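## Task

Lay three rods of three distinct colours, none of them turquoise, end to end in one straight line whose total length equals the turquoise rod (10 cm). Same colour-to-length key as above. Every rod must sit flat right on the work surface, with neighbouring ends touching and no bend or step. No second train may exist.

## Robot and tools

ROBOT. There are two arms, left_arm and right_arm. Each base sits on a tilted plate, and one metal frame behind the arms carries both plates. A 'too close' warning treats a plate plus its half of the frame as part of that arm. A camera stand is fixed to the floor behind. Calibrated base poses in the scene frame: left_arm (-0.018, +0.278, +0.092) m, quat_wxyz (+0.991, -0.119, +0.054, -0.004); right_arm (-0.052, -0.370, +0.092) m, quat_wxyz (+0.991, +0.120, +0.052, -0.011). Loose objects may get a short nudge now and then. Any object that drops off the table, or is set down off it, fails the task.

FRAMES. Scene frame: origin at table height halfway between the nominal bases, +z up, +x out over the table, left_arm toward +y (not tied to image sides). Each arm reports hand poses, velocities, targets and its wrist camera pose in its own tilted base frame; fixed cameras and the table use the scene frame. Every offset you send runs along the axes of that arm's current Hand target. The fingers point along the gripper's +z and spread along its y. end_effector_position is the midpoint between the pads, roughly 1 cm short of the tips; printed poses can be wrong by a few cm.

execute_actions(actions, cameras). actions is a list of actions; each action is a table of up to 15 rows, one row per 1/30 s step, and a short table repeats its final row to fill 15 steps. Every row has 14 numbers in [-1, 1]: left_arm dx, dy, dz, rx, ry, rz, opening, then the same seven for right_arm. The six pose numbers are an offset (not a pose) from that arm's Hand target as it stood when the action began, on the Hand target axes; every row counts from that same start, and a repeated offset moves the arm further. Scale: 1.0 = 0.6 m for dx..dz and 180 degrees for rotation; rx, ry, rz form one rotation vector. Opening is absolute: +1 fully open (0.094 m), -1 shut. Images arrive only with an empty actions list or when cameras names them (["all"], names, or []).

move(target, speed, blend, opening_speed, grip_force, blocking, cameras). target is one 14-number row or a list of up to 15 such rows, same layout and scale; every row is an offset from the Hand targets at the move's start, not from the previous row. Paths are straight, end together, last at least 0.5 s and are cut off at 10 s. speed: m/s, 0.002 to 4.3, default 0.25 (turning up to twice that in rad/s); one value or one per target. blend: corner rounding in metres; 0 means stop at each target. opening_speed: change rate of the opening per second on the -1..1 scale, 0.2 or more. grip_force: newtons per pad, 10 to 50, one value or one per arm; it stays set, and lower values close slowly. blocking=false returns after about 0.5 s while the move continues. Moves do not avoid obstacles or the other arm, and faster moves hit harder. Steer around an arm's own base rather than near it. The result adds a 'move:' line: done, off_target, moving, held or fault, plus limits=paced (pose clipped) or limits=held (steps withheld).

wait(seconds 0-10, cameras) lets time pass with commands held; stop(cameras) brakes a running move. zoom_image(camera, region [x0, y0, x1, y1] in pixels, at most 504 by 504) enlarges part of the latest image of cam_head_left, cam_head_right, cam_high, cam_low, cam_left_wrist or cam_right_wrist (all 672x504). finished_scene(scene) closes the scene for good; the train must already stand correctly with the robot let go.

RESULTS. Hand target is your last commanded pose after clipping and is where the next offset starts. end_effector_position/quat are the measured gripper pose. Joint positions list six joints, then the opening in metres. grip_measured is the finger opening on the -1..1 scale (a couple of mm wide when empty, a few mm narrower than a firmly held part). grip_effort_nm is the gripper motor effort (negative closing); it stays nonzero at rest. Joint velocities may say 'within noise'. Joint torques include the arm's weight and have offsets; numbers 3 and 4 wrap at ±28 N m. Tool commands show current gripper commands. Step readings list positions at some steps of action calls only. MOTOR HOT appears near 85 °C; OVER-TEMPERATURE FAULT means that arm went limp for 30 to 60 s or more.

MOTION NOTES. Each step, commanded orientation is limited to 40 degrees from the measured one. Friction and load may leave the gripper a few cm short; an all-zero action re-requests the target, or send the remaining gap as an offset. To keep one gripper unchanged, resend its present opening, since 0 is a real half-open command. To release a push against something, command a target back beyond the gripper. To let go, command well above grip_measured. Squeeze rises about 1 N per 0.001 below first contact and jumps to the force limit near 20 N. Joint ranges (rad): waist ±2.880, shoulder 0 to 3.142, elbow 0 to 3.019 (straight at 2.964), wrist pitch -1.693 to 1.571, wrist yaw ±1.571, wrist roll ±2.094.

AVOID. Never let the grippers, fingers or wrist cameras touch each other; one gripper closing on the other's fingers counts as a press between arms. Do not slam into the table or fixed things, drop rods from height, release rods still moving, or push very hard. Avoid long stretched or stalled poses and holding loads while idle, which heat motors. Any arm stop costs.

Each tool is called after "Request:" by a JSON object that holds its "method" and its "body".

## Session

Request:
{"method": "execute_actions", "body": {"actions": []}}

Request:
{"method": "zoom_image", "body": {"camera": "cam_high", "region": [180, 160, 480, 400]}}

Scene clock: 0.00 s.
left_arm: end_effector_position=(+0.4243, +0.2833, +0.1290) grip_measured=+1.000 grip_effort_nm=n/a end_effector_quat_wxyz=(+0.153, +0.605, +0.779, -0.059) | right_arm: end_effector_position=(+0.6473, +0.1959, +0.3245) grip_measured=+1.000 grip_effort_nm=n/a end_effector_quat_wxyz=(+0.522, +0.093, +0.841, +0.109)
Joint positions: left_arm=[0.699 1.755 1.427 -1.296 0.326 2.029 0.094] | right_arm=[0.354 1.553 1.347 -0.253 0.232 0.429 0.094]
Joint velocities: within noise
Joint torques (N m): no reading
Motor temperatures (°C): left_arm=[20 23 27 22 21 19 21] | right_arm=[25 24 26 22 21 21 21]
Heat: left arm: hottest elbow 27 °C; right arm: hottest elbow 26 °C.
Hand target: left_arm +0.4301, +0.2880, +0.1376; +0.156, +0.607, +0.778, -0.048 | right_arm +0.6529, +0.1971, +0.3375; +0.532, +0.094, +0.834, +0.113
Tool commands: left_gripper/opening=+1.0 right_gripper/opening=+1.0

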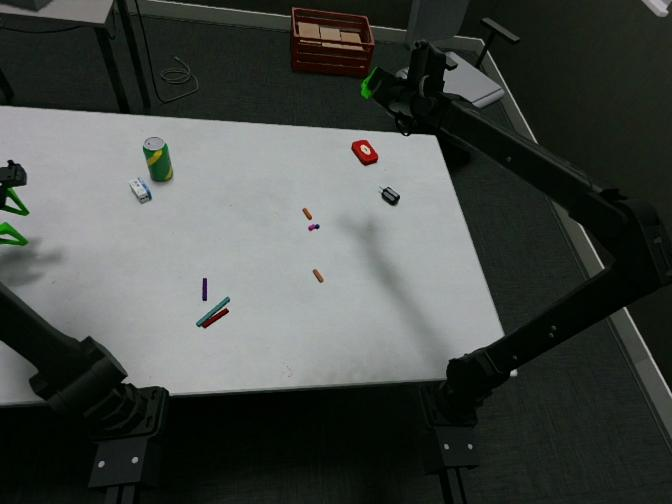

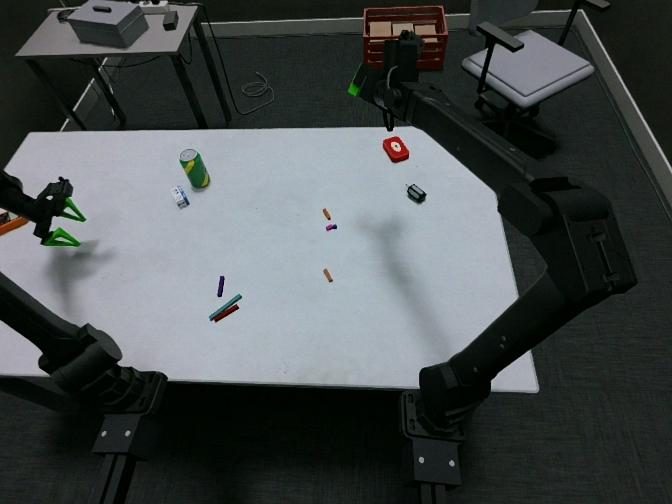

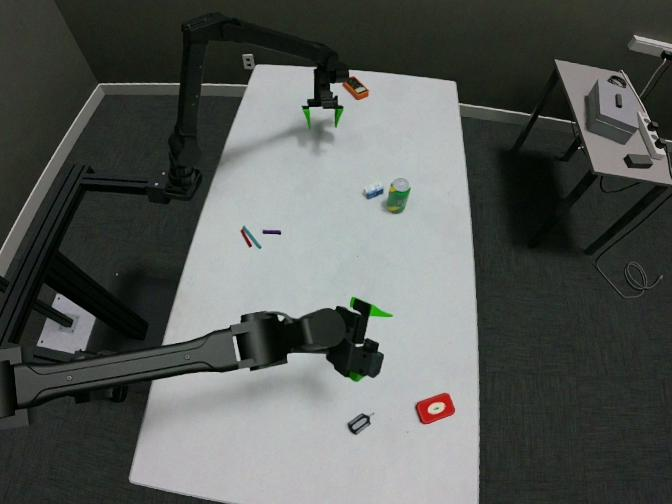

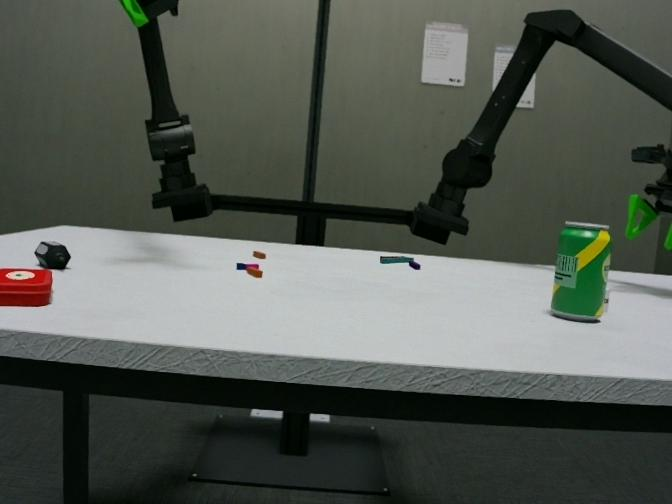

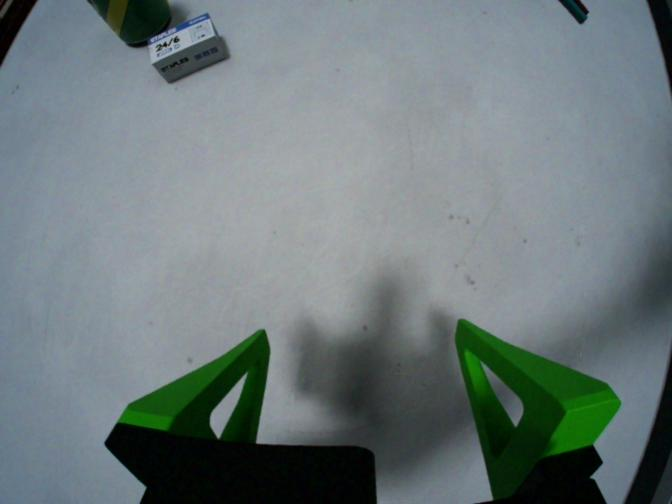

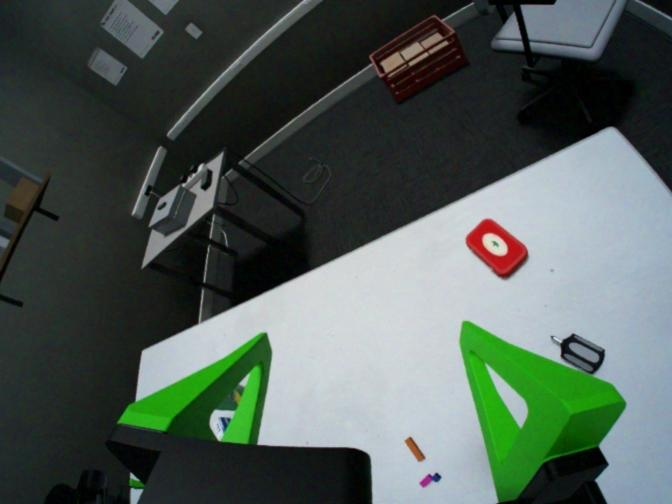

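Scaled by 1.680.

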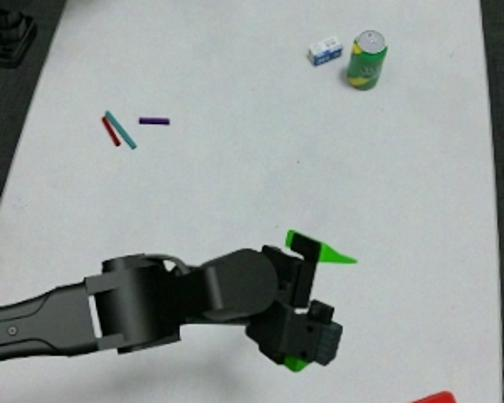

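Request:
{"method": "move", "body": {"target": [0,0,0,0,0,0,1, 0.5492,-0.0578,-0.2168,0.0496,0.3524,-0.2652,-0.3], "speed": 0.3, "cameras": ["cam_right_wrist","cam_high"], "grip_force": [50,30]}}

Scene clock: 59.73 s.
left_arm: end_effector_position=(+0.4243, +0.2833, +0.1290) grip_measured=+1.000 grip_effort_nm=0.02 end_effector_quat_wxyz=(+0.153, +0.605, +0.779, -0.059) | right_arm: end_effector_position=(+0.4029, +0.2449, +0.1057) grip_measured=-0.298 grip_effort_nm=-0.07 end_effector_quat_wxyz=(+0.036, -0.254, +0.959, -0.120)
Joint positions: left_arm=[0.699 1.755 1.427 -1.296 0.326 2.029 0.094] | right_arm=[0.639 1.664 1.252 -1.18 0.251 0.123 0.033]
Joint torques (N m): left_arm=[-1.2 -14.1 8.53 0.05 0.49 0.08] | right_arm=[6.01 -13.86 8.46 -0.14 0.05 -0.21]
Motor temperatures (°C): left_arm=[20 27 31 22 21 19 21] | right_arm=[25 26 32 22 21 21 21]
Heat: left arm: hottest elbow 31 °C; right arm: hottest elbow 32 °C.
Hand target: left_arm +0.4301, +0.2880, +0.1376; +0.156, +0.607, +0.778, -0.048 | right_arm +0.3961, +0.2440, +0.0955; +0.019, -0.267, +0.955, -0.129
Off the commanded pose: left_arm 0.011 m, 1 deg | right_arm 0.012 m, 3 deg.
grip_force (N): 50, 30
move: off_target (left_arm, right_arm)
Images, in order (width x height): cam_high 672x504, cam_right_wrist 672x504.

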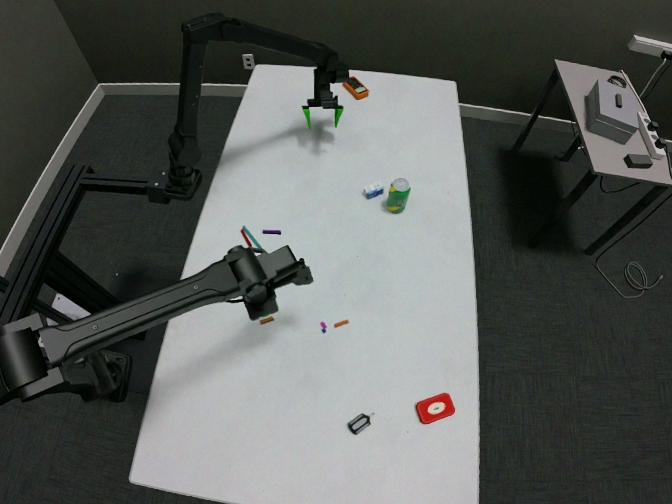

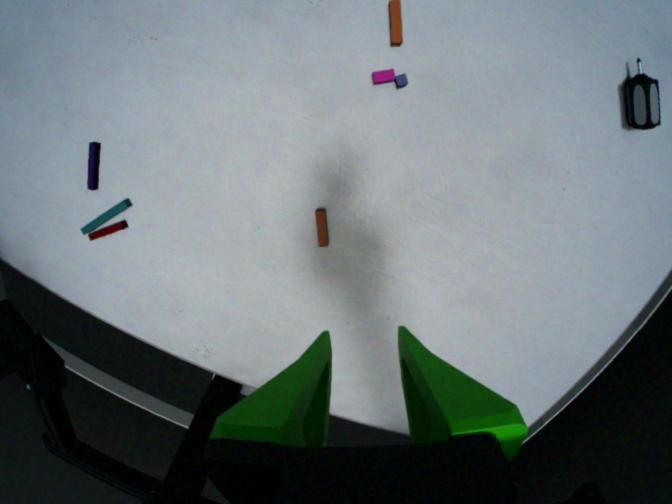

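Request:
{"method": "zoom_image", "body": {"camera": "cam_right_wrist", "region": [60, 130, 160, 260]}}

Request:
{"method": "zoom_image", "body": {"camera": "cam_right_wrist", "region": [350, 40, 450, 120]}}

Scaled by 3.877 from the camera's 672x504 image, which has a finer 960x720 frame.

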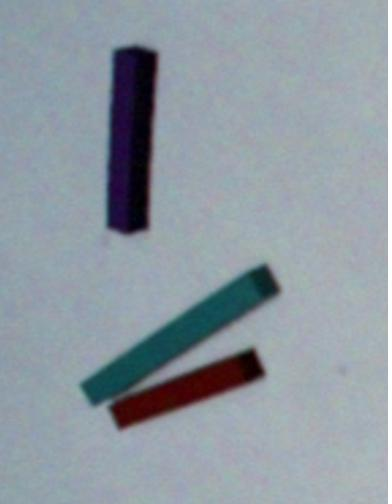

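Scaled by 5.040 from the camera's 672x504 image, which has a finer 960x720 frame.

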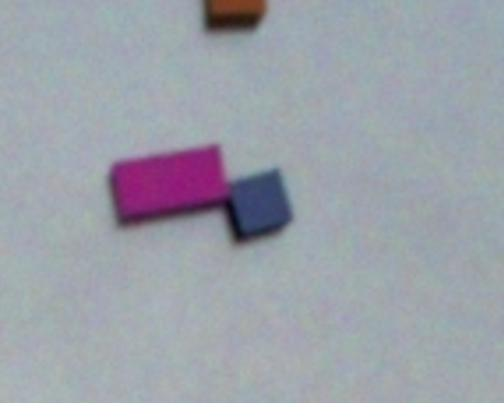

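Request:
{"method": "move", "body": {"target": [0,0,0,0,0,0,1, -0.237,-0.056,0.217,0,0,-0.539,-0.3], "speed": 0.35, "cameras": ["cam_right_wrist"]}}

Scene clock: 111.33 s.
left_arm: end_effector_position=(+0.4243, +0.2833, +0.1290) grip_measured=+1.000 grip_effort_nm=0.03 end_effector_quat_wxyz=(+0.153, +0.605, +0.779, -0.059) | right_arm: end_effector_position=(+0.5267, +0.2582, -0.0239) grip_measured=-0.298 grip_effort_nm=-0.07 end_effector_quat_wxyz=(+0.094, +0.893, -0.429, +0.094)
Joint positions: left_arm=[0.699 1.755 1.427 -1.296 0.326 2.029 0.094] | right_arm=[0.533 2.109 1.549 -1.064 0.261 -1.705 0.033]
Joint torques (N m): left_arm=[-0.79 -14.27 8.5 -0.1 0.51 0.06] | right_arm=[5.66 -19.78 12.48 0.51 -0.17 -0.18]
Heat: left arm: hottest elbow 32 °C; right arm: hottest elbow 31 °C.
Hand target: left_arm +0.4301, +0.2880, +0.1376; +0.156, +0.607, +0.778, -0.048 | right_arm +0.5484, +0.2590, -0.0263; +0.084, +0.892, -0.432, +0.099
Off the commanded pose: left_arm 0.011 m, 1 deg | right_arm 0.022 m, 1 deg.
grip_force (N): 50, 30
move: off_target (left_arm, right_arm)
Images, in order (width x height): cam_right_wrist 672x504.

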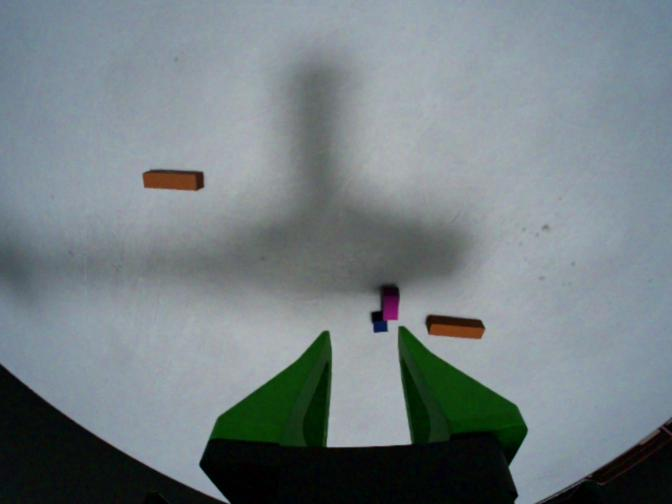

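Request:
{"method": "execute_actions", "body": {"actions": [], "cameras": ["cam_right_wrist"]}}

Scene clock: 135.93 s.
left_arm: end_effector_position=(+0.4243, +0.2833, +0.1290) grip_measured=+1.000 grip_effort_nm=0.02 end_effector_quat_wxyz=(+0.153, +0.605, +0.779, -0.059) | right_arm: end_effector_position=(+0.5267, +0.2582, -0.0239) grip_measured=-0.298 grip_effort_nm=-0.07 end_effector_quat_wxyz=(+0.094, +0.893, -0.429, +0.094)
Joint positions: left_arm=[0.699 1.755 1.427 -1.296 0.326 2.029 0.094] | right_arm=[0.533 2.109 1.549 -1.064 0.261 -1.706 0.033]
Joint velocities: within noise
Joint torques (N m): left_arm=[-1.44 -14.45 8.39 -0.27 0.47 0.1] | right_arm=[5.77 -19.96 12.48 0.58 -0.17 -0.2]
Motor temperatures (°C): left_arm=[20 29 32 22 21 19 21] | right_arm=[25 26 32 22 21 21 21]
Heat: left arm: hottest elbow 32 °C; right arm: hottest elbow 32 °C.
Hand target: left_arm +0.4301, +0.2880, +0.1376; +0.156, +0.607, +0.778, -0.048 | right_arm +0.5484, +0.2590, -0.0263; +0.084, +0.892, -0.432, +0.099
Tool commands: left_gripper/opening=+1.0 right_gripper/opening=-0.3
Off the commanded pose: left_arm 0.011 m, 1 deg | right_arm 0.022 m, 1 deg.
grip_force (N): 50, 30
Images, in order (width x height): cam_right_wrist 672x504.

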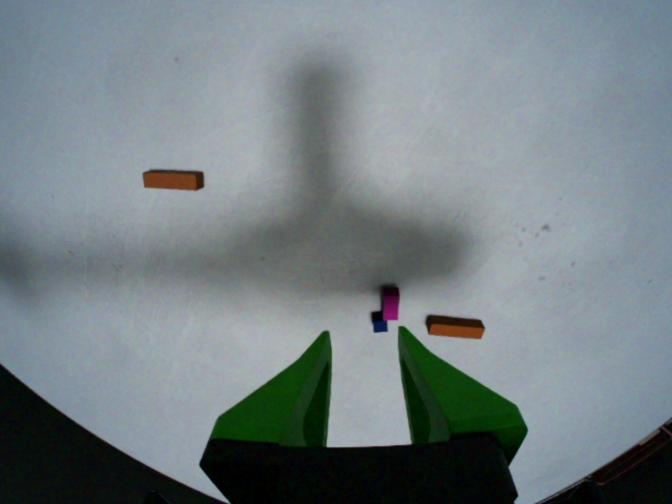

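Request:
{"method": "move", "body": {"target": [[0,0,0,0,0,0,1, 0.0533,-0.025,0.045,0,0,0,-0.45]], "speed": 0.12, "cameras": ["cam_right_wrist"]}}

Scene clock: 160.33 s.
left_arm: end_effector_position=(+0.4243, +0.2833, +0.1290) grip_measured=+1.000 grip_effort_nm=0.02 end_effector_quat_wxyz=(+0.153, +0.605, +0.779, -0.059) | right_arm: end_effector_position=(+0.5634, +0.2337, -0.0427) grip_measured=-0.448 grip_effort_nm=-0.07 end_effector_quat_wxyz=(+0.094, +0.891, -0.434, +0.092)
Joint positions: left_arm=[0.699 1.755 1.427 -1.296 0.326 2.029 0.094] | right_arm=[0.468 2.18 1.62 -1.05 0.261 -1.763 0.026]
Joint torques (N m): left_arm=[-1.08 -14.39 8.46 -0.13 0.52 0.1] | right_arm=[6.71 -20.89 12.26 0.57 -0.13 -0.23]
Heat: left arm: hottest elbow 32 °C; right arm: hottest elbow 33 °C.
Hand target: left_arm +0.4301, +0.2880, +0.1376; +0.156, +0.607, +0.778, -0.048 | right_arm +0.5826, +0.2377, -0.0454; +0.084, +0.892, -0.432, +0.099
Off the commanded pose: left_arm 0.011 m, 1 deg | right_arm 0.020 m, 1 deg.
grip_force (N): 50, 30
move: off_target (left_arm, right_arm)
Images, in order (width x height): cam_right_wrist 672x504.

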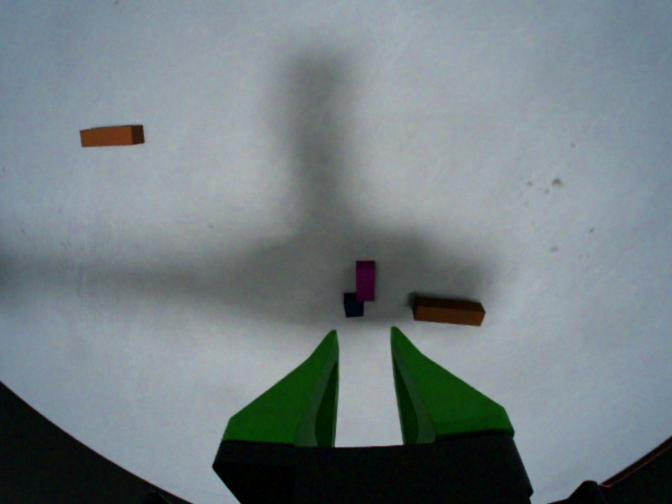

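Request:
{"method": "move", "body": {"target": [[0,0,0,0,0,0,1, -0.0267,0.0083,0.0267,0,0,0,-0.45]], "speed": 0.08, "cameras": ["cam_right_wrist"]}}

Scene clock: 181.27 s.
left_arm: end_effector_position=(+0.4243, +0.2833, +0.1290) grip_measured=+1.000 grip_effort_nm=0.02 end_effector_quat_wxyz=(+0.153, +0.605, +0.779, -0.059) | right_arm: end_effector_position=(+0.5719, +0.2380, -0.0450) grip_measured=-0.448 grip_effort_nm=-0.07 end_effector_quat_wxyz=(+0.079, +0.891, -0.436, +0.103)
Joint positions: left_arm=[0.699 1.755 1.427 -1.296 0.326 2.029 0.094] | right_arm=[0.468 2.183 1.62 -1.008 0.261 -1.764 0.026]
Joint torques (N m): left_arm=[-0.97 -14.04 8.51 -0.05 0.5 0.04] | right_arm=[8.06 -20.42 8.59 0.85 -0.13 -0.02]
Heat: left arm: hottest elbow 32 °C; right arm: hottest elbow 35 °C.
Hand target: left_arm +0.4301, +0.2880, +0.1376; +0.156, +0.607, +0.778, -0.048 | right_arm +0.5707, +0.2430, -0.0644; +0.084, +0.892, -0.432, +0.100
Off the commanded pose: left_arm 0.011 m, 1 deg | right_arm 0.020 m, 1 deg.
grip_force (N): 50, 30
move: off_target (left_arm, right_arm)
Images, in order (width x height): cam_right_wrist 672x504.

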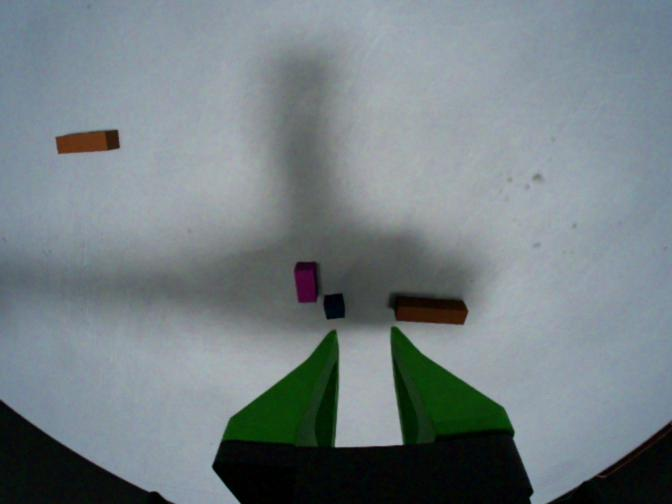

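Request:
{"method": "move", "body": {"target": [[0,0,0,0,0,0,1, 0.0157,0.066,0.0083,0,0,-0.031,0.08]], "speed": 0.1, "cameras": ["cam_right_wrist"]}}

Scene clock: 249.97 s.
left_arm: end_effector_position=(+0.4243, +0.2833, +0.1290) grip_measured=+1.000 grip_effort_nm=0.02 end_effector_quat_wxyz=(+0.153, +0.605, +0.779, -0.059) | right_arm: end_effector_position=(+0.5393, +0.2191, -0.0718) grip_measured=+0.078 grip_effort_nm=0.10 end_effector_quat_wxyz=(+0.096, +0.913, -0.386, +0.089)
Joint positions: left_arm=[0.699 1.755 1.427 -1.296 0.326 2.029 0.094] | right_arm=[0.464 2.16 1.489 -0.931 0.262 -1.874 0.051]
Joint torques (N m): left_arm=[-0.73 -14.8 8.5 -0.03 0.51 0.09] | right_arm=[5.42 -24.23 6.41 0.72 -0.16 -0.18]
Heat: left arm: hottest elbow 33 °C; right arm: hottest elbow 33 °C.
Hand target: left_arm +0.4301, +0.2880, +0.1376; +0.156, +0.607, +0.778, -0.048 | right_arm +0.5455, +0.2105, -0.0645; +0.089, +0.912, -0.388, +0.095
Off the commanded pose: left_arm 0.011 m, 1 deg | right_arm 0.013 m, 1 deg.
grip_force (N): 50, 30
move: off_target (left_arm, right_arm)
Images, in order (width x height): cam_right_wrist 672x504.

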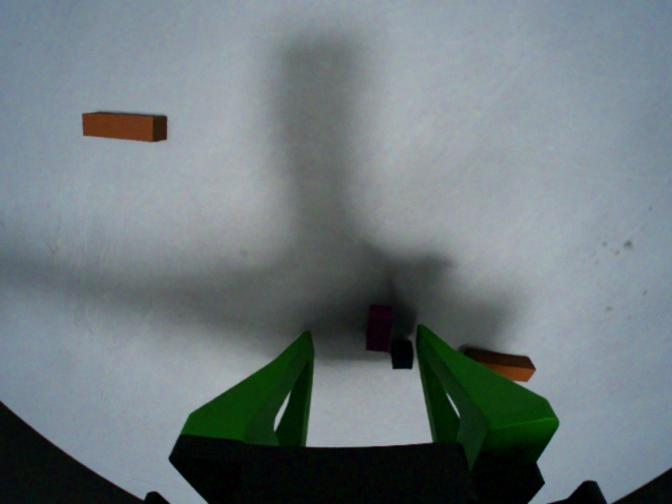

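Request:
{"method": "move", "body": {"target": [[0,0,0,0,0,0,1, 0,0,0,0,0,-0.038,0.08],[0,0,0,0,0,0,1, 0,0,0,0,0,-0.038,-0.84]], "speed": 0.1, "grip_force": [50,30], "opening_speed": 0.5, "cameras": ["cam_right_wrist"]}}

Scene clock: 278.93 s.
left_arm: end_effector_position=(+0.4243, +0.2833, +0.1290) grip_measured=+1.000 grip_effort_nm=0.02 end_effector_quat_wxyz=(+0.153, +0.605, +0.779, -0.059) | right_arm: end_effector_position=(+0.5393, +0.2191, -0.0718) grip_measured=-0.792 grip_effort_nm=-0.59 end_effector_quat_wxyz=(+0.101, +0.935, -0.330, +0.083)
Joint positions: left_arm=[0.699 1.755 1.427 -1.296 0.326 2.029 0.094] | right_arm=[0.464 2.16 1.489 -0.931 0.262 -1.995 0.01]
Joint torques (N m): left_arm=[-1.14 -14.8 8.54 -0.08 0.52 0.11] | right_arm=[5.66 -24.18 6.43 0.76 -0.15 -0.2]
Heat: left arm: hottest elbow 33 °C; right arm: hottest elbow 31 °C.
Hand target: left_arm +0.4301, +0.2880, +0.1376; +0.156, +0.607, +0.778, -0.048 | right_arm +0.5455, +0.2105, -0.0645; +0.094, +0.934, -0.333, +0.090
Off the commanded pose: left_arm 0.011 m, 1 deg | right_arm 0.013 m, 1 deg.
grip_force (N): 50, 30
move: off_target (left_arm, right_arm); target 2's new opening was sent with right_arm's hand 0.013 m and 1 deg from that target
Images, in order (width x height): cam_right_wrist 672x504.

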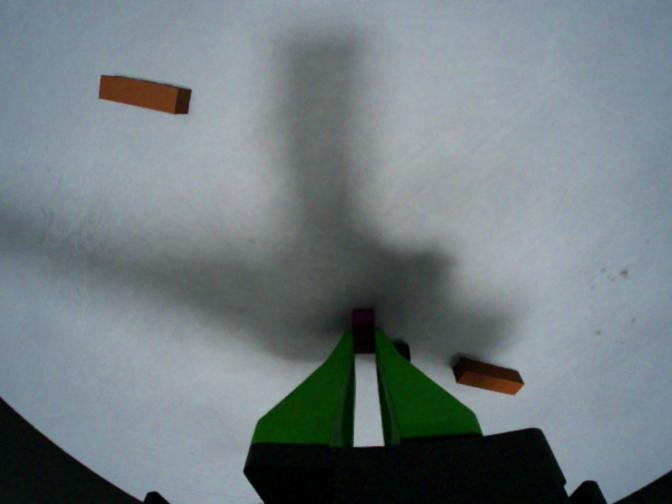

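Request:
{"method": "move", "body": {"target": [[0,0,0,0,0,0,1, 0,0,-0.042,0,0,0,-0.84],[0,0,0,0,0,0,1, -0.032,-0.0678,-0.045,0,0,0,-0.84]], "speed": 0.12, "blend": [0.008,0], "cameras": ["cam_right_wrist"]}}

Scene clock: 307.07 s.
left_arm: end_effector_position=(+0.4243, +0.2833, +0.1290) grip_measured=+1.000 grip_effort_nm=0.02 end_effector_quat_wxyz=(+0.153, +0.605, +0.779, -0.059) | right_arm: end_effector_position=(+0.5478, +0.2516, -0.0406) grip_measured=-0.793 grip_effort_nm=-0.64 end_effector_quat_wxyz=(+0.093, +0.935, -0.329, +0.092)
Joint positions: left_arm=[0.699 1.755 1.427 -1.296 0.326 2.029 0.094] | right_arm=[0.506 2.148 1.569 -1.007 0.262 -1.956 0.01]
Joint torques (N m): left_arm=[-1.9 -14.56 8.5 -0.08 0.52 0.11] | right_arm=[7.59 -20.37 11.59 -0.38 -0.23 0.09]
Heat: left arm: hottest elbow 33 °C; right arm: hottest elbow 31 °C.
Hand target: left_arm +0.4301, +0.2880, +0.1376; +0.156, +0.607, +0.778, -0.048 | right_arm +0.5542, +0.2593, -0.0475; +0.094, +0.934, -0.333, +0.090
Off the commanded pose: left_arm 0.011 m, 1 deg | right_arm 0.012 m, 1 deg.
grip_force (N): 50, 30
move: off_target (left_arm, right_arm)
Images, in order (width x height): cam_right_wrist 672x504.

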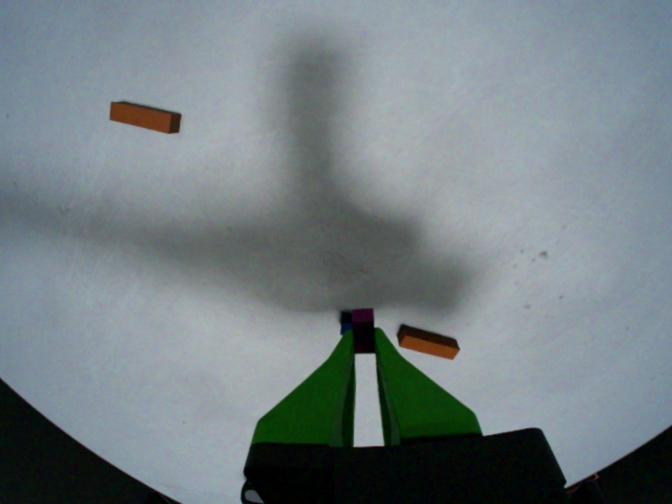

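Request:
{"method": "move", "body": {"target": [[0,0,0,0,0,0,1, 0.032,0.0298,0.048,0,0,0,-0.84]], "speed": 0.1, "cameras": ["cam_right_wrist"]}}

Scene clock: 326.43 s.
left_arm: end_effector_position=(+0.4243, +0.2833, +0.1290) grip_measured=+1.000 grip_effort_nm=0.02 end_effector_quat_wxyz=(+0.153, +0.605, +0.779, -0.059) | right_arm: end_effector_position=(+0.5641, +0.2370, -0.0444) grip_measured=-0.793 grip_effort_nm=-0.64 end_effector_quat_wxyz=(+0.082, +0.932, -0.337, +0.102)
Joint positions: left_arm=[0.699 1.755 1.427 -1.296 0.326 2.029 0.094] | right_arm=[0.472 2.155 1.569 -0.965 0.262 -1.979 0.01]
Joint torques (N m): left_arm=[-1.73 -13.74 8.44 0.06 0.51 0.11] | right_arm=[6.3 -20.13 6.8 0.94 -0.2 -0.22]
Motor temperatures (°C): left_arm=[20 30 33 22 21 19 21] | right_arm=[26 31 33 22 21 21 22]
Heat: left arm: hottest elbow 33 °C; right arm: hottest elbow 33 °C.
Hand target: left_arm +0.4301, +0.2880, +0.1376; +0.156, +0.607, +0.778, -0.048 | right_arm +0.5603, +0.2273, -0.0689; +0.094, +0.934, -0.333, +0.090
Off the commanded pose: left_arm 0.011 m, 1 deg | right_arm 0.027 m, 2 deg.
grip_force (N): 50, 30
move: off_target (left_arm, right_arm)
Images, in order (width x height): cam_right_wrist 672x504.

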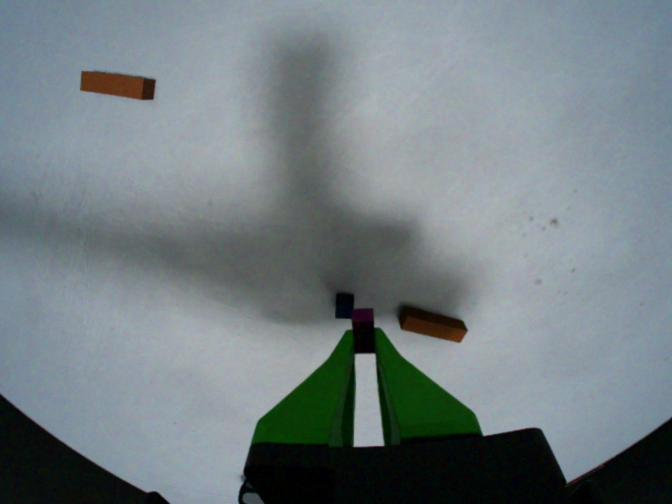

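Request:
{"method": "move", "body": {"target": [[0,0,0,0,0,0,1, -0.0358,-0.0033,0,0,0,0,-0.84],[0,0,0,0,0,0,1, -0.0411,0.0071,0.0067,0,0,0,-0.84]], "speed": 0.1, "blend": [0.004,0], "cameras": ["cam_right_wrist"]}}

Scene clock: 352.73 s.
left_arm: end_effector_position=(+0.4243, +0.2833, +0.1290) grip_measured=+1.000 grip_effort_nm=0.03 end_effector_quat_wxyz=(+0.153, +0.605, +0.779, -0.059) | right_arm: end_effector_position=(+0.5460, +0.2305, -0.0628) grip_measured=-0.793 grip_effort_nm=-0.64 end_effector_quat_wxyz=(+0.091, +0.933, -0.335, +0.093)
Joint positions: left_arm=[0.699 1.755 1.427 -1.296 0.326 2.029 0.094] | right_arm=[0.476 2.155 1.509 -0.932 0.262 -1.976 0.01]
Joint torques (N m): left_arm=[-1.9 -14.56 8.55 -0.18 0.53 0.09] | right_arm=[8.47 -20.72 7.04 0.76 -0.19 0.09]
Heat: left arm: hottest elbow 33 °C; right arm: hottest elbow 32 °C.
Hand target: left_arm +0.4301, +0.2880, +0.1376; +0.156, +0.607, +0.778, -0.048 | right_arm +0.5392, +0.2380, -0.0780; +0.094, +0.934, -0.333, +0.090
Off the commanded pose: left_arm 0.011 m, 1 deg | right_arm 0.018 m, 1 deg.
grip_force (N): 50, 30
move: off_target (left_arm, right_arm)
Images, in order (width x height): cam_right_wrist 672x504.

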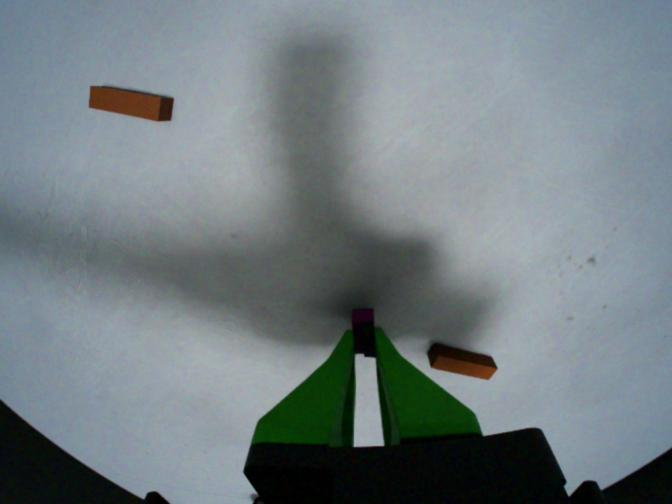

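Request:
{"method": "move", "body": {"target": [[0,0,0,0,0,0,1, -0.0117,-0.0083,0,0,0,0,-0.84],[0,0,0,0,0,0,1, -0.0117,-0.0083,0.0167,0,0,0,-0.84]], "speed": 0.06, "cameras": ["cam_right_wrist"]}}

Scene clock: 363.43 s.
left_arm: end_effector_position=(+0.4243, +0.2833, +0.1290) grip_measured=+1.000 grip_effort_nm=0.02 end_effector_quat_wxyz=(+0.153, +0.605, +0.779, -0.059) | right_arm: end_effector_position=(+0.5433, +0.2398, -0.0707) grip_measured=-0.793 grip_effort_nm=-0.64 end_effector_quat_wxyz=(+0.089, +0.934, -0.334, +0.096)
Joint positions: left_arm=[0.699 1.755 1.427 -1.296 0.326 2.029 0.094] | right_arm=[0.492 2.169 1.509 -0.916 0.262 -1.962 0.01]
Joint torques (N m): left_arm=[-1.14 -13.8 8.23 -0.05 0.51 0.08] | right_arm=[7.94 -19.9 7.35 0.87 -0.21 0.06]
Heat: left arm: hottest elbow 33 °C; right arm: hottest elbow 31 °C.
Hand target: left_arm +0.4301, +0.2880, +0.1376; +0.156, +0.607, +0.778, -0.048 | right_arm +0.5382, +0.2437, -0.0898; +0.094, +0.934, -0.333, +0.090
Off the commanded pose: left_arm 0.011 m, 1 deg | right_arm 0.020 m, 1 deg.
grip_force (N): 50, 30
move: off_target (left_arm, right_arm)
Images, in order (width x height): cam_right_wrist 672x504.

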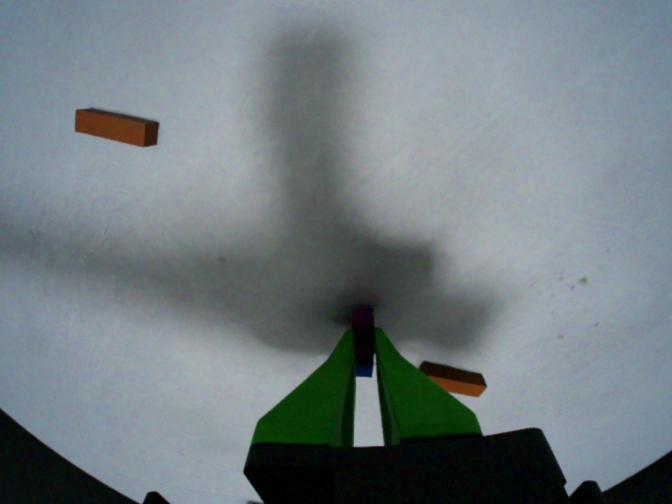

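Request:
{"method": "move", "body": {"target": [[0,0,0,0,0,0,1, 0.005,0,0.0125,0,0,0,-0.84],[0,0,0,0,0,0,1, 0.005,0,0.0125,0,0,0,-0.45]], "speed": 0.05, "opening_speed": 0.6, "cameras": ["cam_right_wrist"]}}

Scene clock: 391.20 s.
left_arm: end_effector_position=(+0.4243, +0.2833, +0.1290) grip_measured=+1.000 grip_effort_nm=0.02 end_effector_quat_wxyz=(+0.153, +0.605, +0.779, -0.059) | right_arm: end_effector_position=(+0.5441, +0.2402, -0.0764) grip_measured=-0.452 grip_effort_nm=0.12 end_effector_quat_wxyz=(+0.088, +0.934, -0.334, +0.096)
Joint positions: left_arm=[0.699 1.755 1.427 -1.296 0.326 2.029 0.094] | right_arm=[0.492 2.178 1.509 -0.903 0.262 -1.962 0.026]
Joint torques (N m): left_arm=[-1.44 -14.56 8.4 -0.14 0.48 0.12] | right_arm=[7.47 -19.66 7.51 0.83 -0.19 -0.02]
Heat: left arm: hottest elbow 33 °C; right arm: hottest elbow 30 °C.
Hand target: left_arm +0.4301, +0.2880, +0.1376; +0.156, +0.607, +0.778, -0.048 | right_arm +0.5413, +0.2401, -0.0962; +0.094, +0.934, -0.333, +0.090
Off the commanded pose: left_arm 0.011 m, 1 deg | right_arm 0.020 m, 1 deg.
grip_force (N): 50, 30
move: off_target (left_arm, right_arm); target 2's new opening was sent with right_arm's hand 0.021 m and 1 deg from that target
Images, in order (width x height): cam_right_wrist 672x504.

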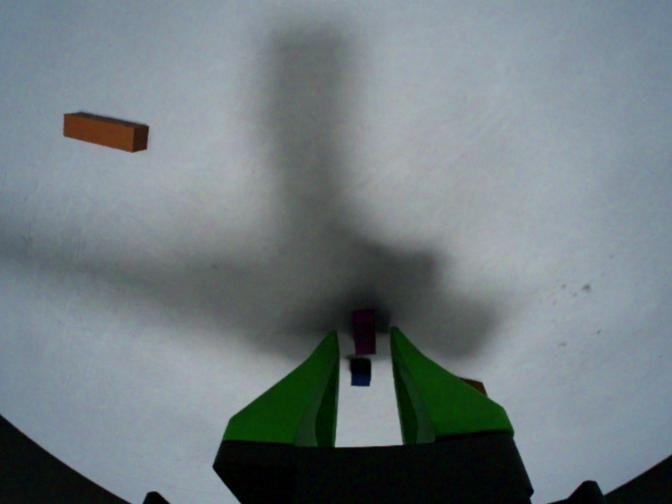

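Request:
{"method": "move", "body": {"target": [[0,0,0,0,0,0,1, 0.0285,0,-0.004,0,0,0,-0.45]], "speed": 0.08, "cameras": ["cam_right_wrist"]}}

Scene clock: 415.13 s.
left_arm: end_effector_position=(+0.4243, +0.2833, +0.1290) grip_measured=+1.000 grip_effort_nm=0.02 end_effector_quat_wxyz=(+0.153, +0.605, +0.779, -0.059) | right_arm: end_effector_position=(+0.5447, +0.2377, -0.0774) grip_measured=-0.452 grip_effort_nm=0.12 end_effector_quat_wxyz=(+0.089, +0.934, -0.332, +0.095)
Joint positions: left_arm=[0.699 1.755 1.427 -1.296 0.326 2.029 0.094] | right_arm=[0.488 2.18 1.509 -0.903 0.262 -1.97 0.026]
Joint torques (N m): left_arm=[-1.49 -14.33 8.53 -0.13 0.55 0.07] | right_arm=[5.48 -19.84 9.8 0.16 -0.19 -0.21]
Heat: left arm: hottest elbow 33 °C; right arm: hottest elbow 30 °C.
Hand target: left_arm +0.4301, +0.2880, +0.1376; +0.156, +0.607, +0.778, -0.048 | right_arm +0.5540, +0.2303, -0.0901; +0.094, +0.934, -0.333, +0.090
Off the commanded pose: left_arm 0.011 m, 1 deg | right_arm 0.017 m, 1 deg.
grip_force (N): 50, 30
move: off_target (left_arm, right_arm)
Images, in order (width x height): cam_right_wrist 672x504.

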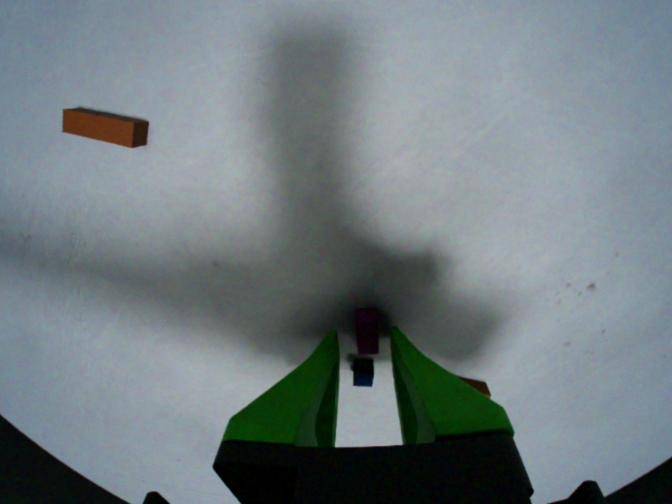

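Request:
{"method": "move", "body": {"target": [[0,0,0,0,0,0,1, 0.0235,0,-0.004,0,0,0,-0.45]], "speed": 0.1, "cameras": ["cam_right_wrist"]}}

Scene clock: 424.70 s.
left_arm: end_effector_position=(+0.4243, +0.2833, +0.1290) grip_measured=+1.000 grip_effort_nm=0.02 end_effector_quat_wxyz=(+0.153, +0.605, +0.779, -0.059) | right_arm: end_effector_position=(+0.5498, +0.2248, -0.0785) grip_measured=-0.452 grip_effort_nm=0.12 end_effector_quat_wxyz=(+0.092, +0.934, -0.333, +0.093)
Joint positions: left_arm=[0.699 1.755 1.427 -1.296 0.326 2.029 0.094] | right_arm=[0.465 2.182 1.509 -0.903 0.262 -1.99 0.026]
Joint torques (N m): left_arm=[-1.03 -14.15 8.36 0.05 0.5 0.06] | right_arm=[5.95 -19.96 11.84 -0.39 -0.17 -0.18]
Heat: left arm: hottest elbow 33 °C; right arm: hottest shoulder 30 °C.
Hand target: left_arm +0.4301, +0.2880, +0.1376; +0.156, +0.607, +0.778, -0.048 | right_arm +0.5645, +0.2223, -0.0846; +0.094, +0.934, -0.333, +0.090
Off the commanded pose: left_arm 0.011 m, 1 deg | right_arm 0.016 m, 0 deg.
grip_force (N): 50, 30
move: off_target (left_arm, right_arm)
Images, in order (width x height): cam_right_wrist 672x504.

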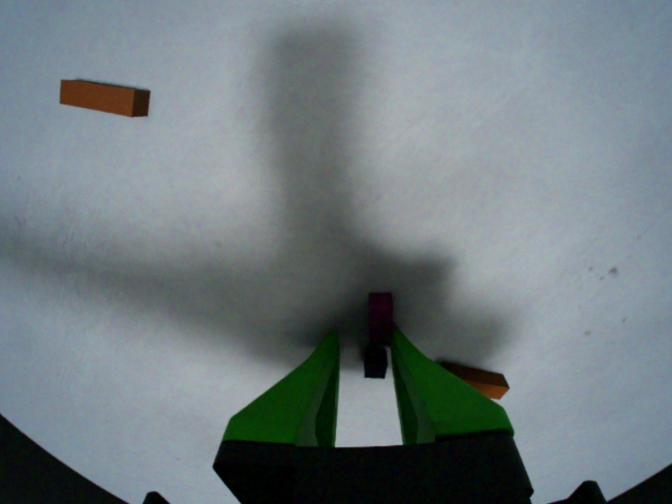

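Request:
{"method": "move", "body": {"target": [[0,0,0,0,0,0,1, 0,0,-0.03,0,0,0,-0.45],[0,0,0,0,0,0,1, 0,0,-0.03,0,0,0,-0.84]], "speed": 0.08, "opening_speed": 0.6, "cameras": ["cam_right_wrist"]}}

Scene clock: 435.33 s.
left_arm: end_effector_position=(+0.4243, +0.2833, +0.1290) grip_measured=+1.000 grip_effort_nm=0.02 end_effector_quat_wxyz=(+0.153, +0.605, +0.779, -0.059) | right_arm: end_effector_position=(+0.5463, +0.2231, -0.0752) grip_measured=-0.838 grip_effort_nm=-0.07 end_effector_quat_wxyz=(+0.102, +0.934, -0.331, +0.083)
Joint positions: left_arm=[0.699 1.755 1.427 -1.296 0.326 2.029 0.094] | right_arm=[0.465 2.182 1.52 -0.94 0.262 -1.991 0.008]
Joint torques (N m): left_arm=[-1.03 -14.74 8.39 -0.03 0.51 0.1] | right_arm=[6.59 -21.95 11.48 -0.47 -0.18 -0.13]
Heat: left arm: hottest elbow 33 °C; right arm: hottest elbow 31 °C.
Hand target: left_arm +0.4301, +0.2880, +0.1376; +0.156, +0.607, +0.778, -0.048 | right_arm +0.5625, +0.2265, -0.0672; +0.094, +0.934, -0.333, +0.090
Off the commanded pose: left_arm 0.011 m, 1 deg | right_arm 0.018 m, 1 deg.
grip_force (N): 50, 30
move: off_target (left_arm, right_arm); target 2's new opening was sent with right_arm's hand 0.018 m and 1 deg from that target
Images, in order (width x height): cam_right_wrist 672x504.

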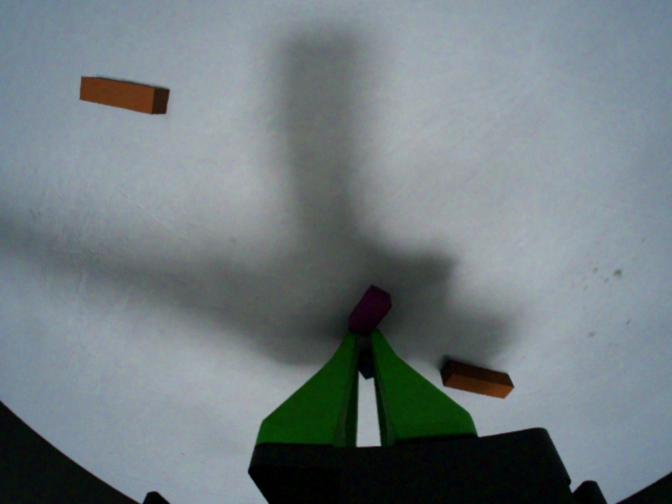

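Request:
{"method": "move", "body": {"target": [[0,0,0,0,0,0,1, 0,0,-0.045,0,0,0,-0.4],[0,0,0,0,0,0,1, -0.047,0.0035,-0.05,0,0,0.159,-0.4]], "speed": 0.15, "blend": [0.01,0], "cameras": ["cam_right_wrist"]}}

Scene clock: 452.37 s.
left_arm: end_effector_position=(+0.4243, +0.2833, +0.1290) grip_measured=+1.000 grip_effort_nm=0.02 end_effector_quat_wxyz=(+0.153, +0.605, +0.779, -0.059) | right_arm: end_effector_position=(+0.5352, +0.2379, -0.0591) grip_measured=-0.402 grip_effort_nm=0.12 end_effector_quat_wxyz=(+0.083, +0.823, -0.552, +0.104)
Joint positions: left_arm=[0.699 1.755 1.427 -1.296 0.326 2.029 0.094] | right_arm=[0.496 2.157 1.526 -0.99 0.261 -1.458 0.028]
Joint torques (N m): left_arm=[-1.55 -14.1 8.55 -0.18 0.5 0.14] | right_arm=[8.47 -24.7 7.98 0.16 -0.2 0.07]
Heat: left arm: hottest elbow 33 °C; right arm: hottest elbow 32 °C.
Hand target: left_arm +0.4301, +0.2880, +0.1376; +0.156, +0.607, +0.778, -0.048 | right_arm +0.5366, +0.2492, -0.0444; +0.069, +0.823, -0.554, +0.110
Off the commanded pose: left_arm 0.011 m, 1 deg | right_arm 0.018 m, 2 deg.
grip_force (N): 50, 30
move: off_target (left_arm, right_arm)
Images, in order (width x height): cam_right_wrist 672x504.

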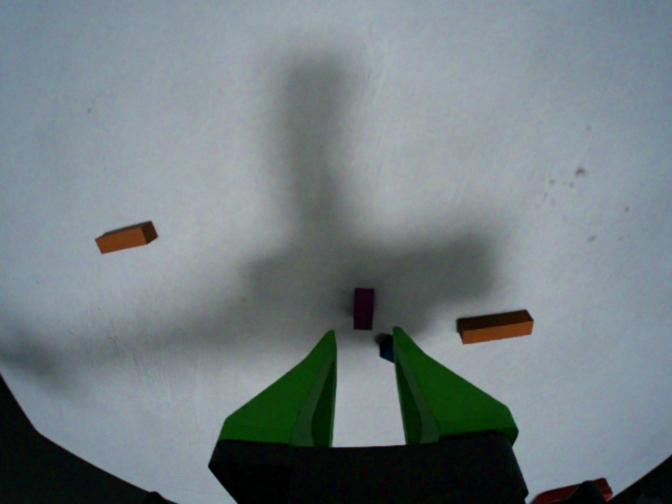

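Request:
{"method": "move", "body": {"target": [[0,0,0,0,0,0,1, 0,0.0117,0.074,0,0,0.01,-0.4],[0,0,0,0,0,0,1, 0,0.0117,0.074,0,0,0.01,-0.84]], "speed": 0.07, "opening_speed": 0.6, "cameras": ["cam_right_wrist"]}}

Scene clock: 471.27 s.
left_arm: end_effector_position=(+0.4243, +0.2833, +0.1290) grip_measured=+1.000 grip_effort_nm=0.02 end_effector_quat_wxyz=(+0.153, +0.605, +0.779, -0.059) | right_arm: end_effector_position=(+0.5392, +0.2401, -0.0696) grip_measured=-0.838 grip_effort_nm=-0.07 end_effector_quat_wxyz=(+0.059, +0.818, -0.561, +0.116)
Joint positions: left_arm=[0.699 1.755 1.427 -1.296 0.326 2.029 0.094] | right_arm=[0.496 2.157 1.492 -0.906 0.261 -1.444 0.008]
Joint torques (N m): left_arm=[-1.49 -15.09 8.46 -0.08 0.51 0.12] | right_arm=[7 -20.25 6.68 0.88 -0.16 0.12]
Heat: left arm: hottest elbow 33 °C; right arm: hottest shoulder 33 °C.
Hand target: left_arm +0.4301, +0.2880, +0.1376; +0.156, +0.607, +0.778, -0.048 | right_arm +0.5348, +0.2361, -0.0874; +0.067, +0.814, -0.566, +0.111
Off the commanded pose: left_arm 0.011 m, 1 deg | right_arm 0.019 m, 1 deg.
grip_force (N): 50, 30
move: off_target (left_arm, right_arm); target 2's new opening was sent with right_arm's hand 0.019 m and 1 deg from that target
Images, in order (width x height): cam_right_wrist 672x504.

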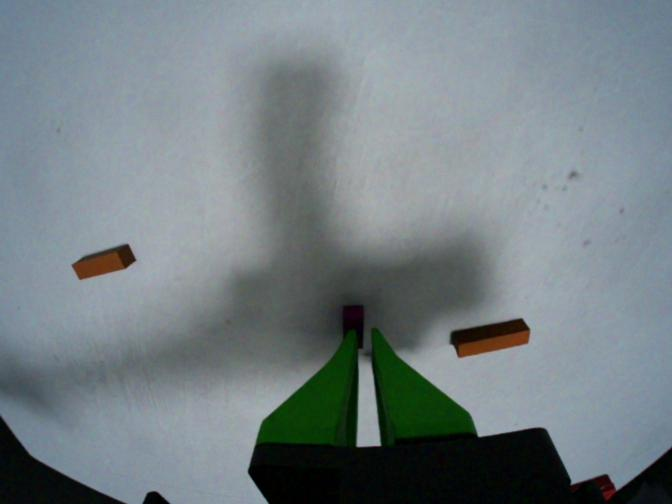

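Request:
{"method": "move", "body": {"target": [[0,0,0,0,0,0,1, 0,0,0,0,0,0,-0.4],[0,0,0,0,0,0,1, 0,0.01,0.0167,0,0,0,-0.4],[0,0,0,0,0,0,1, 0,0.01,0.0167,0,0,0,-0.84]], "speed": 0.06, "opening_speed": 0.8, "cameras": ["cam_right_wrist"]}}

Scene clock: 481.67 s.
left_arm: end_effector_position=(+0.4243, +0.2833, +0.1290) grip_measured=+1.000 grip_effort_nm=0.02 end_effector_quat_wxyz=(+0.153, +0.605, +0.779, -0.059) | right_arm: end_effector_position=(+0.5349, +0.2377, -0.0772) grip_measured=-0.791 grip_effort_nm=-0.60 end_effector_quat_wxyz=(+0.057, +0.818, -0.561, +0.117)
Joint positions: left_arm=[0.699 1.755 1.427 -1.296 0.326 2.029 0.094] | right_arm=[0.496 2.157 1.467 -0.875 0.261 -1.444 0.01]
Joint torques (N m): left_arm=[-0.38 -14.15 8.73 0.06 0.51 0.12] | right_arm=[6.65 -19.66 6.53 0.96 -0.18 0.07]
Heat: left arm: hottest elbow 33 °C; right arm: hottest shoulder 33 °C.
Hand target: left_arm +0.4301, +0.2880, +0.1376; +0.156, +0.607, +0.778, -0.048 | right_arm +0.5303, +0.2317, -0.0971; +0.067, +0.814, -0.566, +0.111
Off the commanded pose: left_arm 0.011 m, 1 deg | right_arm 0.021 m, 2 deg.
grip_force (N): 50, 30
move: off_target (left_arm, right_arm); target 3's new opening was sent with right_arm's hand 0.021 m and 1 deg from that target
Images, in order (width x height): cam_right_wrist 672x504.

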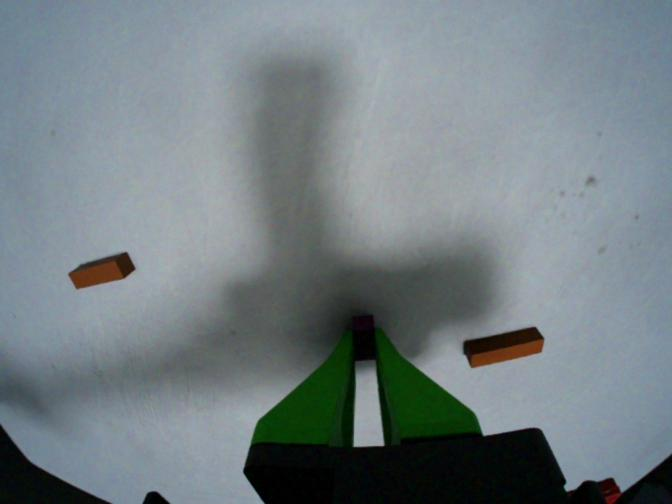

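Request:
{"method": "move", "body": {"target": [[0,0,0,0,0,0,1, 0,0,-0.0837,0,0,0,-0.84],[0,0,0,0,0,0,1, -0.385,0.269,-0.0837,0,0,-0.112,-0.84]], "speed": [0.15,0.3], "blend": [0.015,0], "cameras": ["cam_right_wrist"]}}

Scene clock: 511.13 s.
left_arm: end_effector_position=(+0.4243, +0.2833, +0.1290) grip_measured=+1.000 grip_effort_nm=0.02 end_effector_quat_wxyz=(+0.153, +0.605, +0.779, -0.059) | right_arm: end_effector_position=(+0.2939, +0.4052, -0.0949) grip_measured=-0.792 grip_effort_nm=-0.64 end_effector_quat_wxyz=(+0.076, +0.906, -0.403, +0.100)
Joint positions: left_arm=[0.699 1.755 1.427 -1.296 0.326 2.029 0.094] | right_arm=[1.02 2.09 1.273 -0.88 0.218 -1.271 0.01]
Joint torques (N m): left_arm=[-0.97 -13.92 8.4 -0.01 0.54 0.1] | right_arm=[4.37 -16.79 7.13 0.88 -0.2 0.09]
Heat: left arm: hottest elbow 34 °C; right arm: hottest shoulder 32 °C.
Hand target: left_arm +0.4301, +0.2880, +0.1376; +0.156, +0.607, +0.778, -0.048 | right_arm +0.2968, +0.3967, -0.1107; +0.086, +0.900, -0.415, +0.098
Off the commanded pose: left_arm 0.011 m, 1 deg | right_arm 0.018 m, 2 deg.
grip_force (N): 50, 30
move: off_target (left_arm, right_arm)
Images, in order (width x height): cam_right_wrist 672x504.

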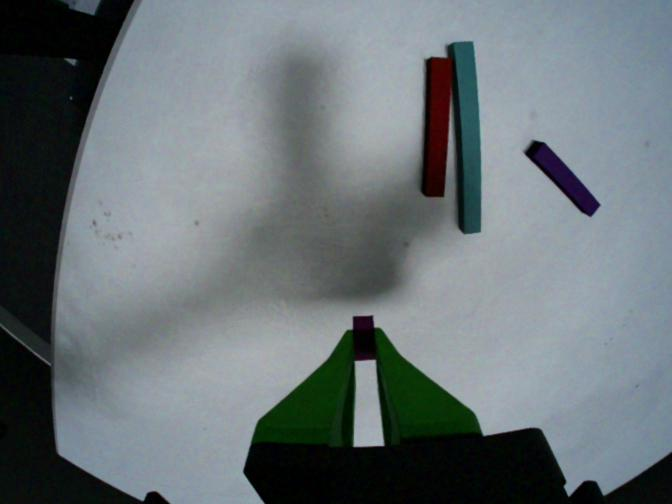

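Request:
{"method": "move", "body": {"target": [[0,0,0,0,0,0,1, -0.0937,-0.0572,0.0543,0,0,0,-0.84]], "speed": 0.12, "cameras": ["cam_right_wrist"]}}

Scene clock: 554.00 s.
left_arm: end_effector_position=(+0.4243, +0.2833, +0.1290) grip_measured=+1.000 grip_effort_nm=0.02 end_effector_quat_wxyz=(+0.153, +0.605, +0.779, -0.059) | right_arm: end_effector_position=(+0.2880, +0.4384, -0.1503) grip_measured=-0.792 grip_effort_nm=-0.64 end_effector_quat_wxyz=(+0.091, +0.902, -0.411, +0.098)
Joint positions: left_arm=[0.699 1.755 1.427 -1.296 0.326 2.029 0.094] | right_arm=[1.06 2.259 1.4 -0.88 0.21 -1.209 0.01]
Joint torques (N m): left_arm=[-1.08 -14.15 8.44 -0.13 0.5 0.11] | right_arm=[6.42 -19.02 10.91 0.31 -0.22 0.08]
Heat: left arm: hottest elbow 34 °C; right arm: hottest elbow 31 °C.
Hand target: left_arm +0.4301, +0.2880, +0.1376; +0.156, +0.607, +0.778, -0.048 | right_arm +0.2908, +0.4521, -0.1585; +0.086, +0.900, -0.415, +0.098
Off the commanded pose: left_arm 0.011 m, 1 deg | right_arm 0.016 m, 1 deg.
grip_force (N): 50, 30
move: off_target (left_arm, right_arm)
Images, in order (width x height): cam_right_wrist 672x504.

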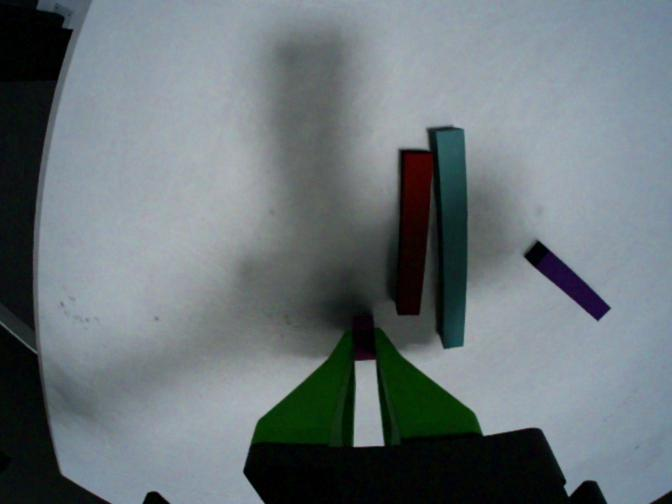

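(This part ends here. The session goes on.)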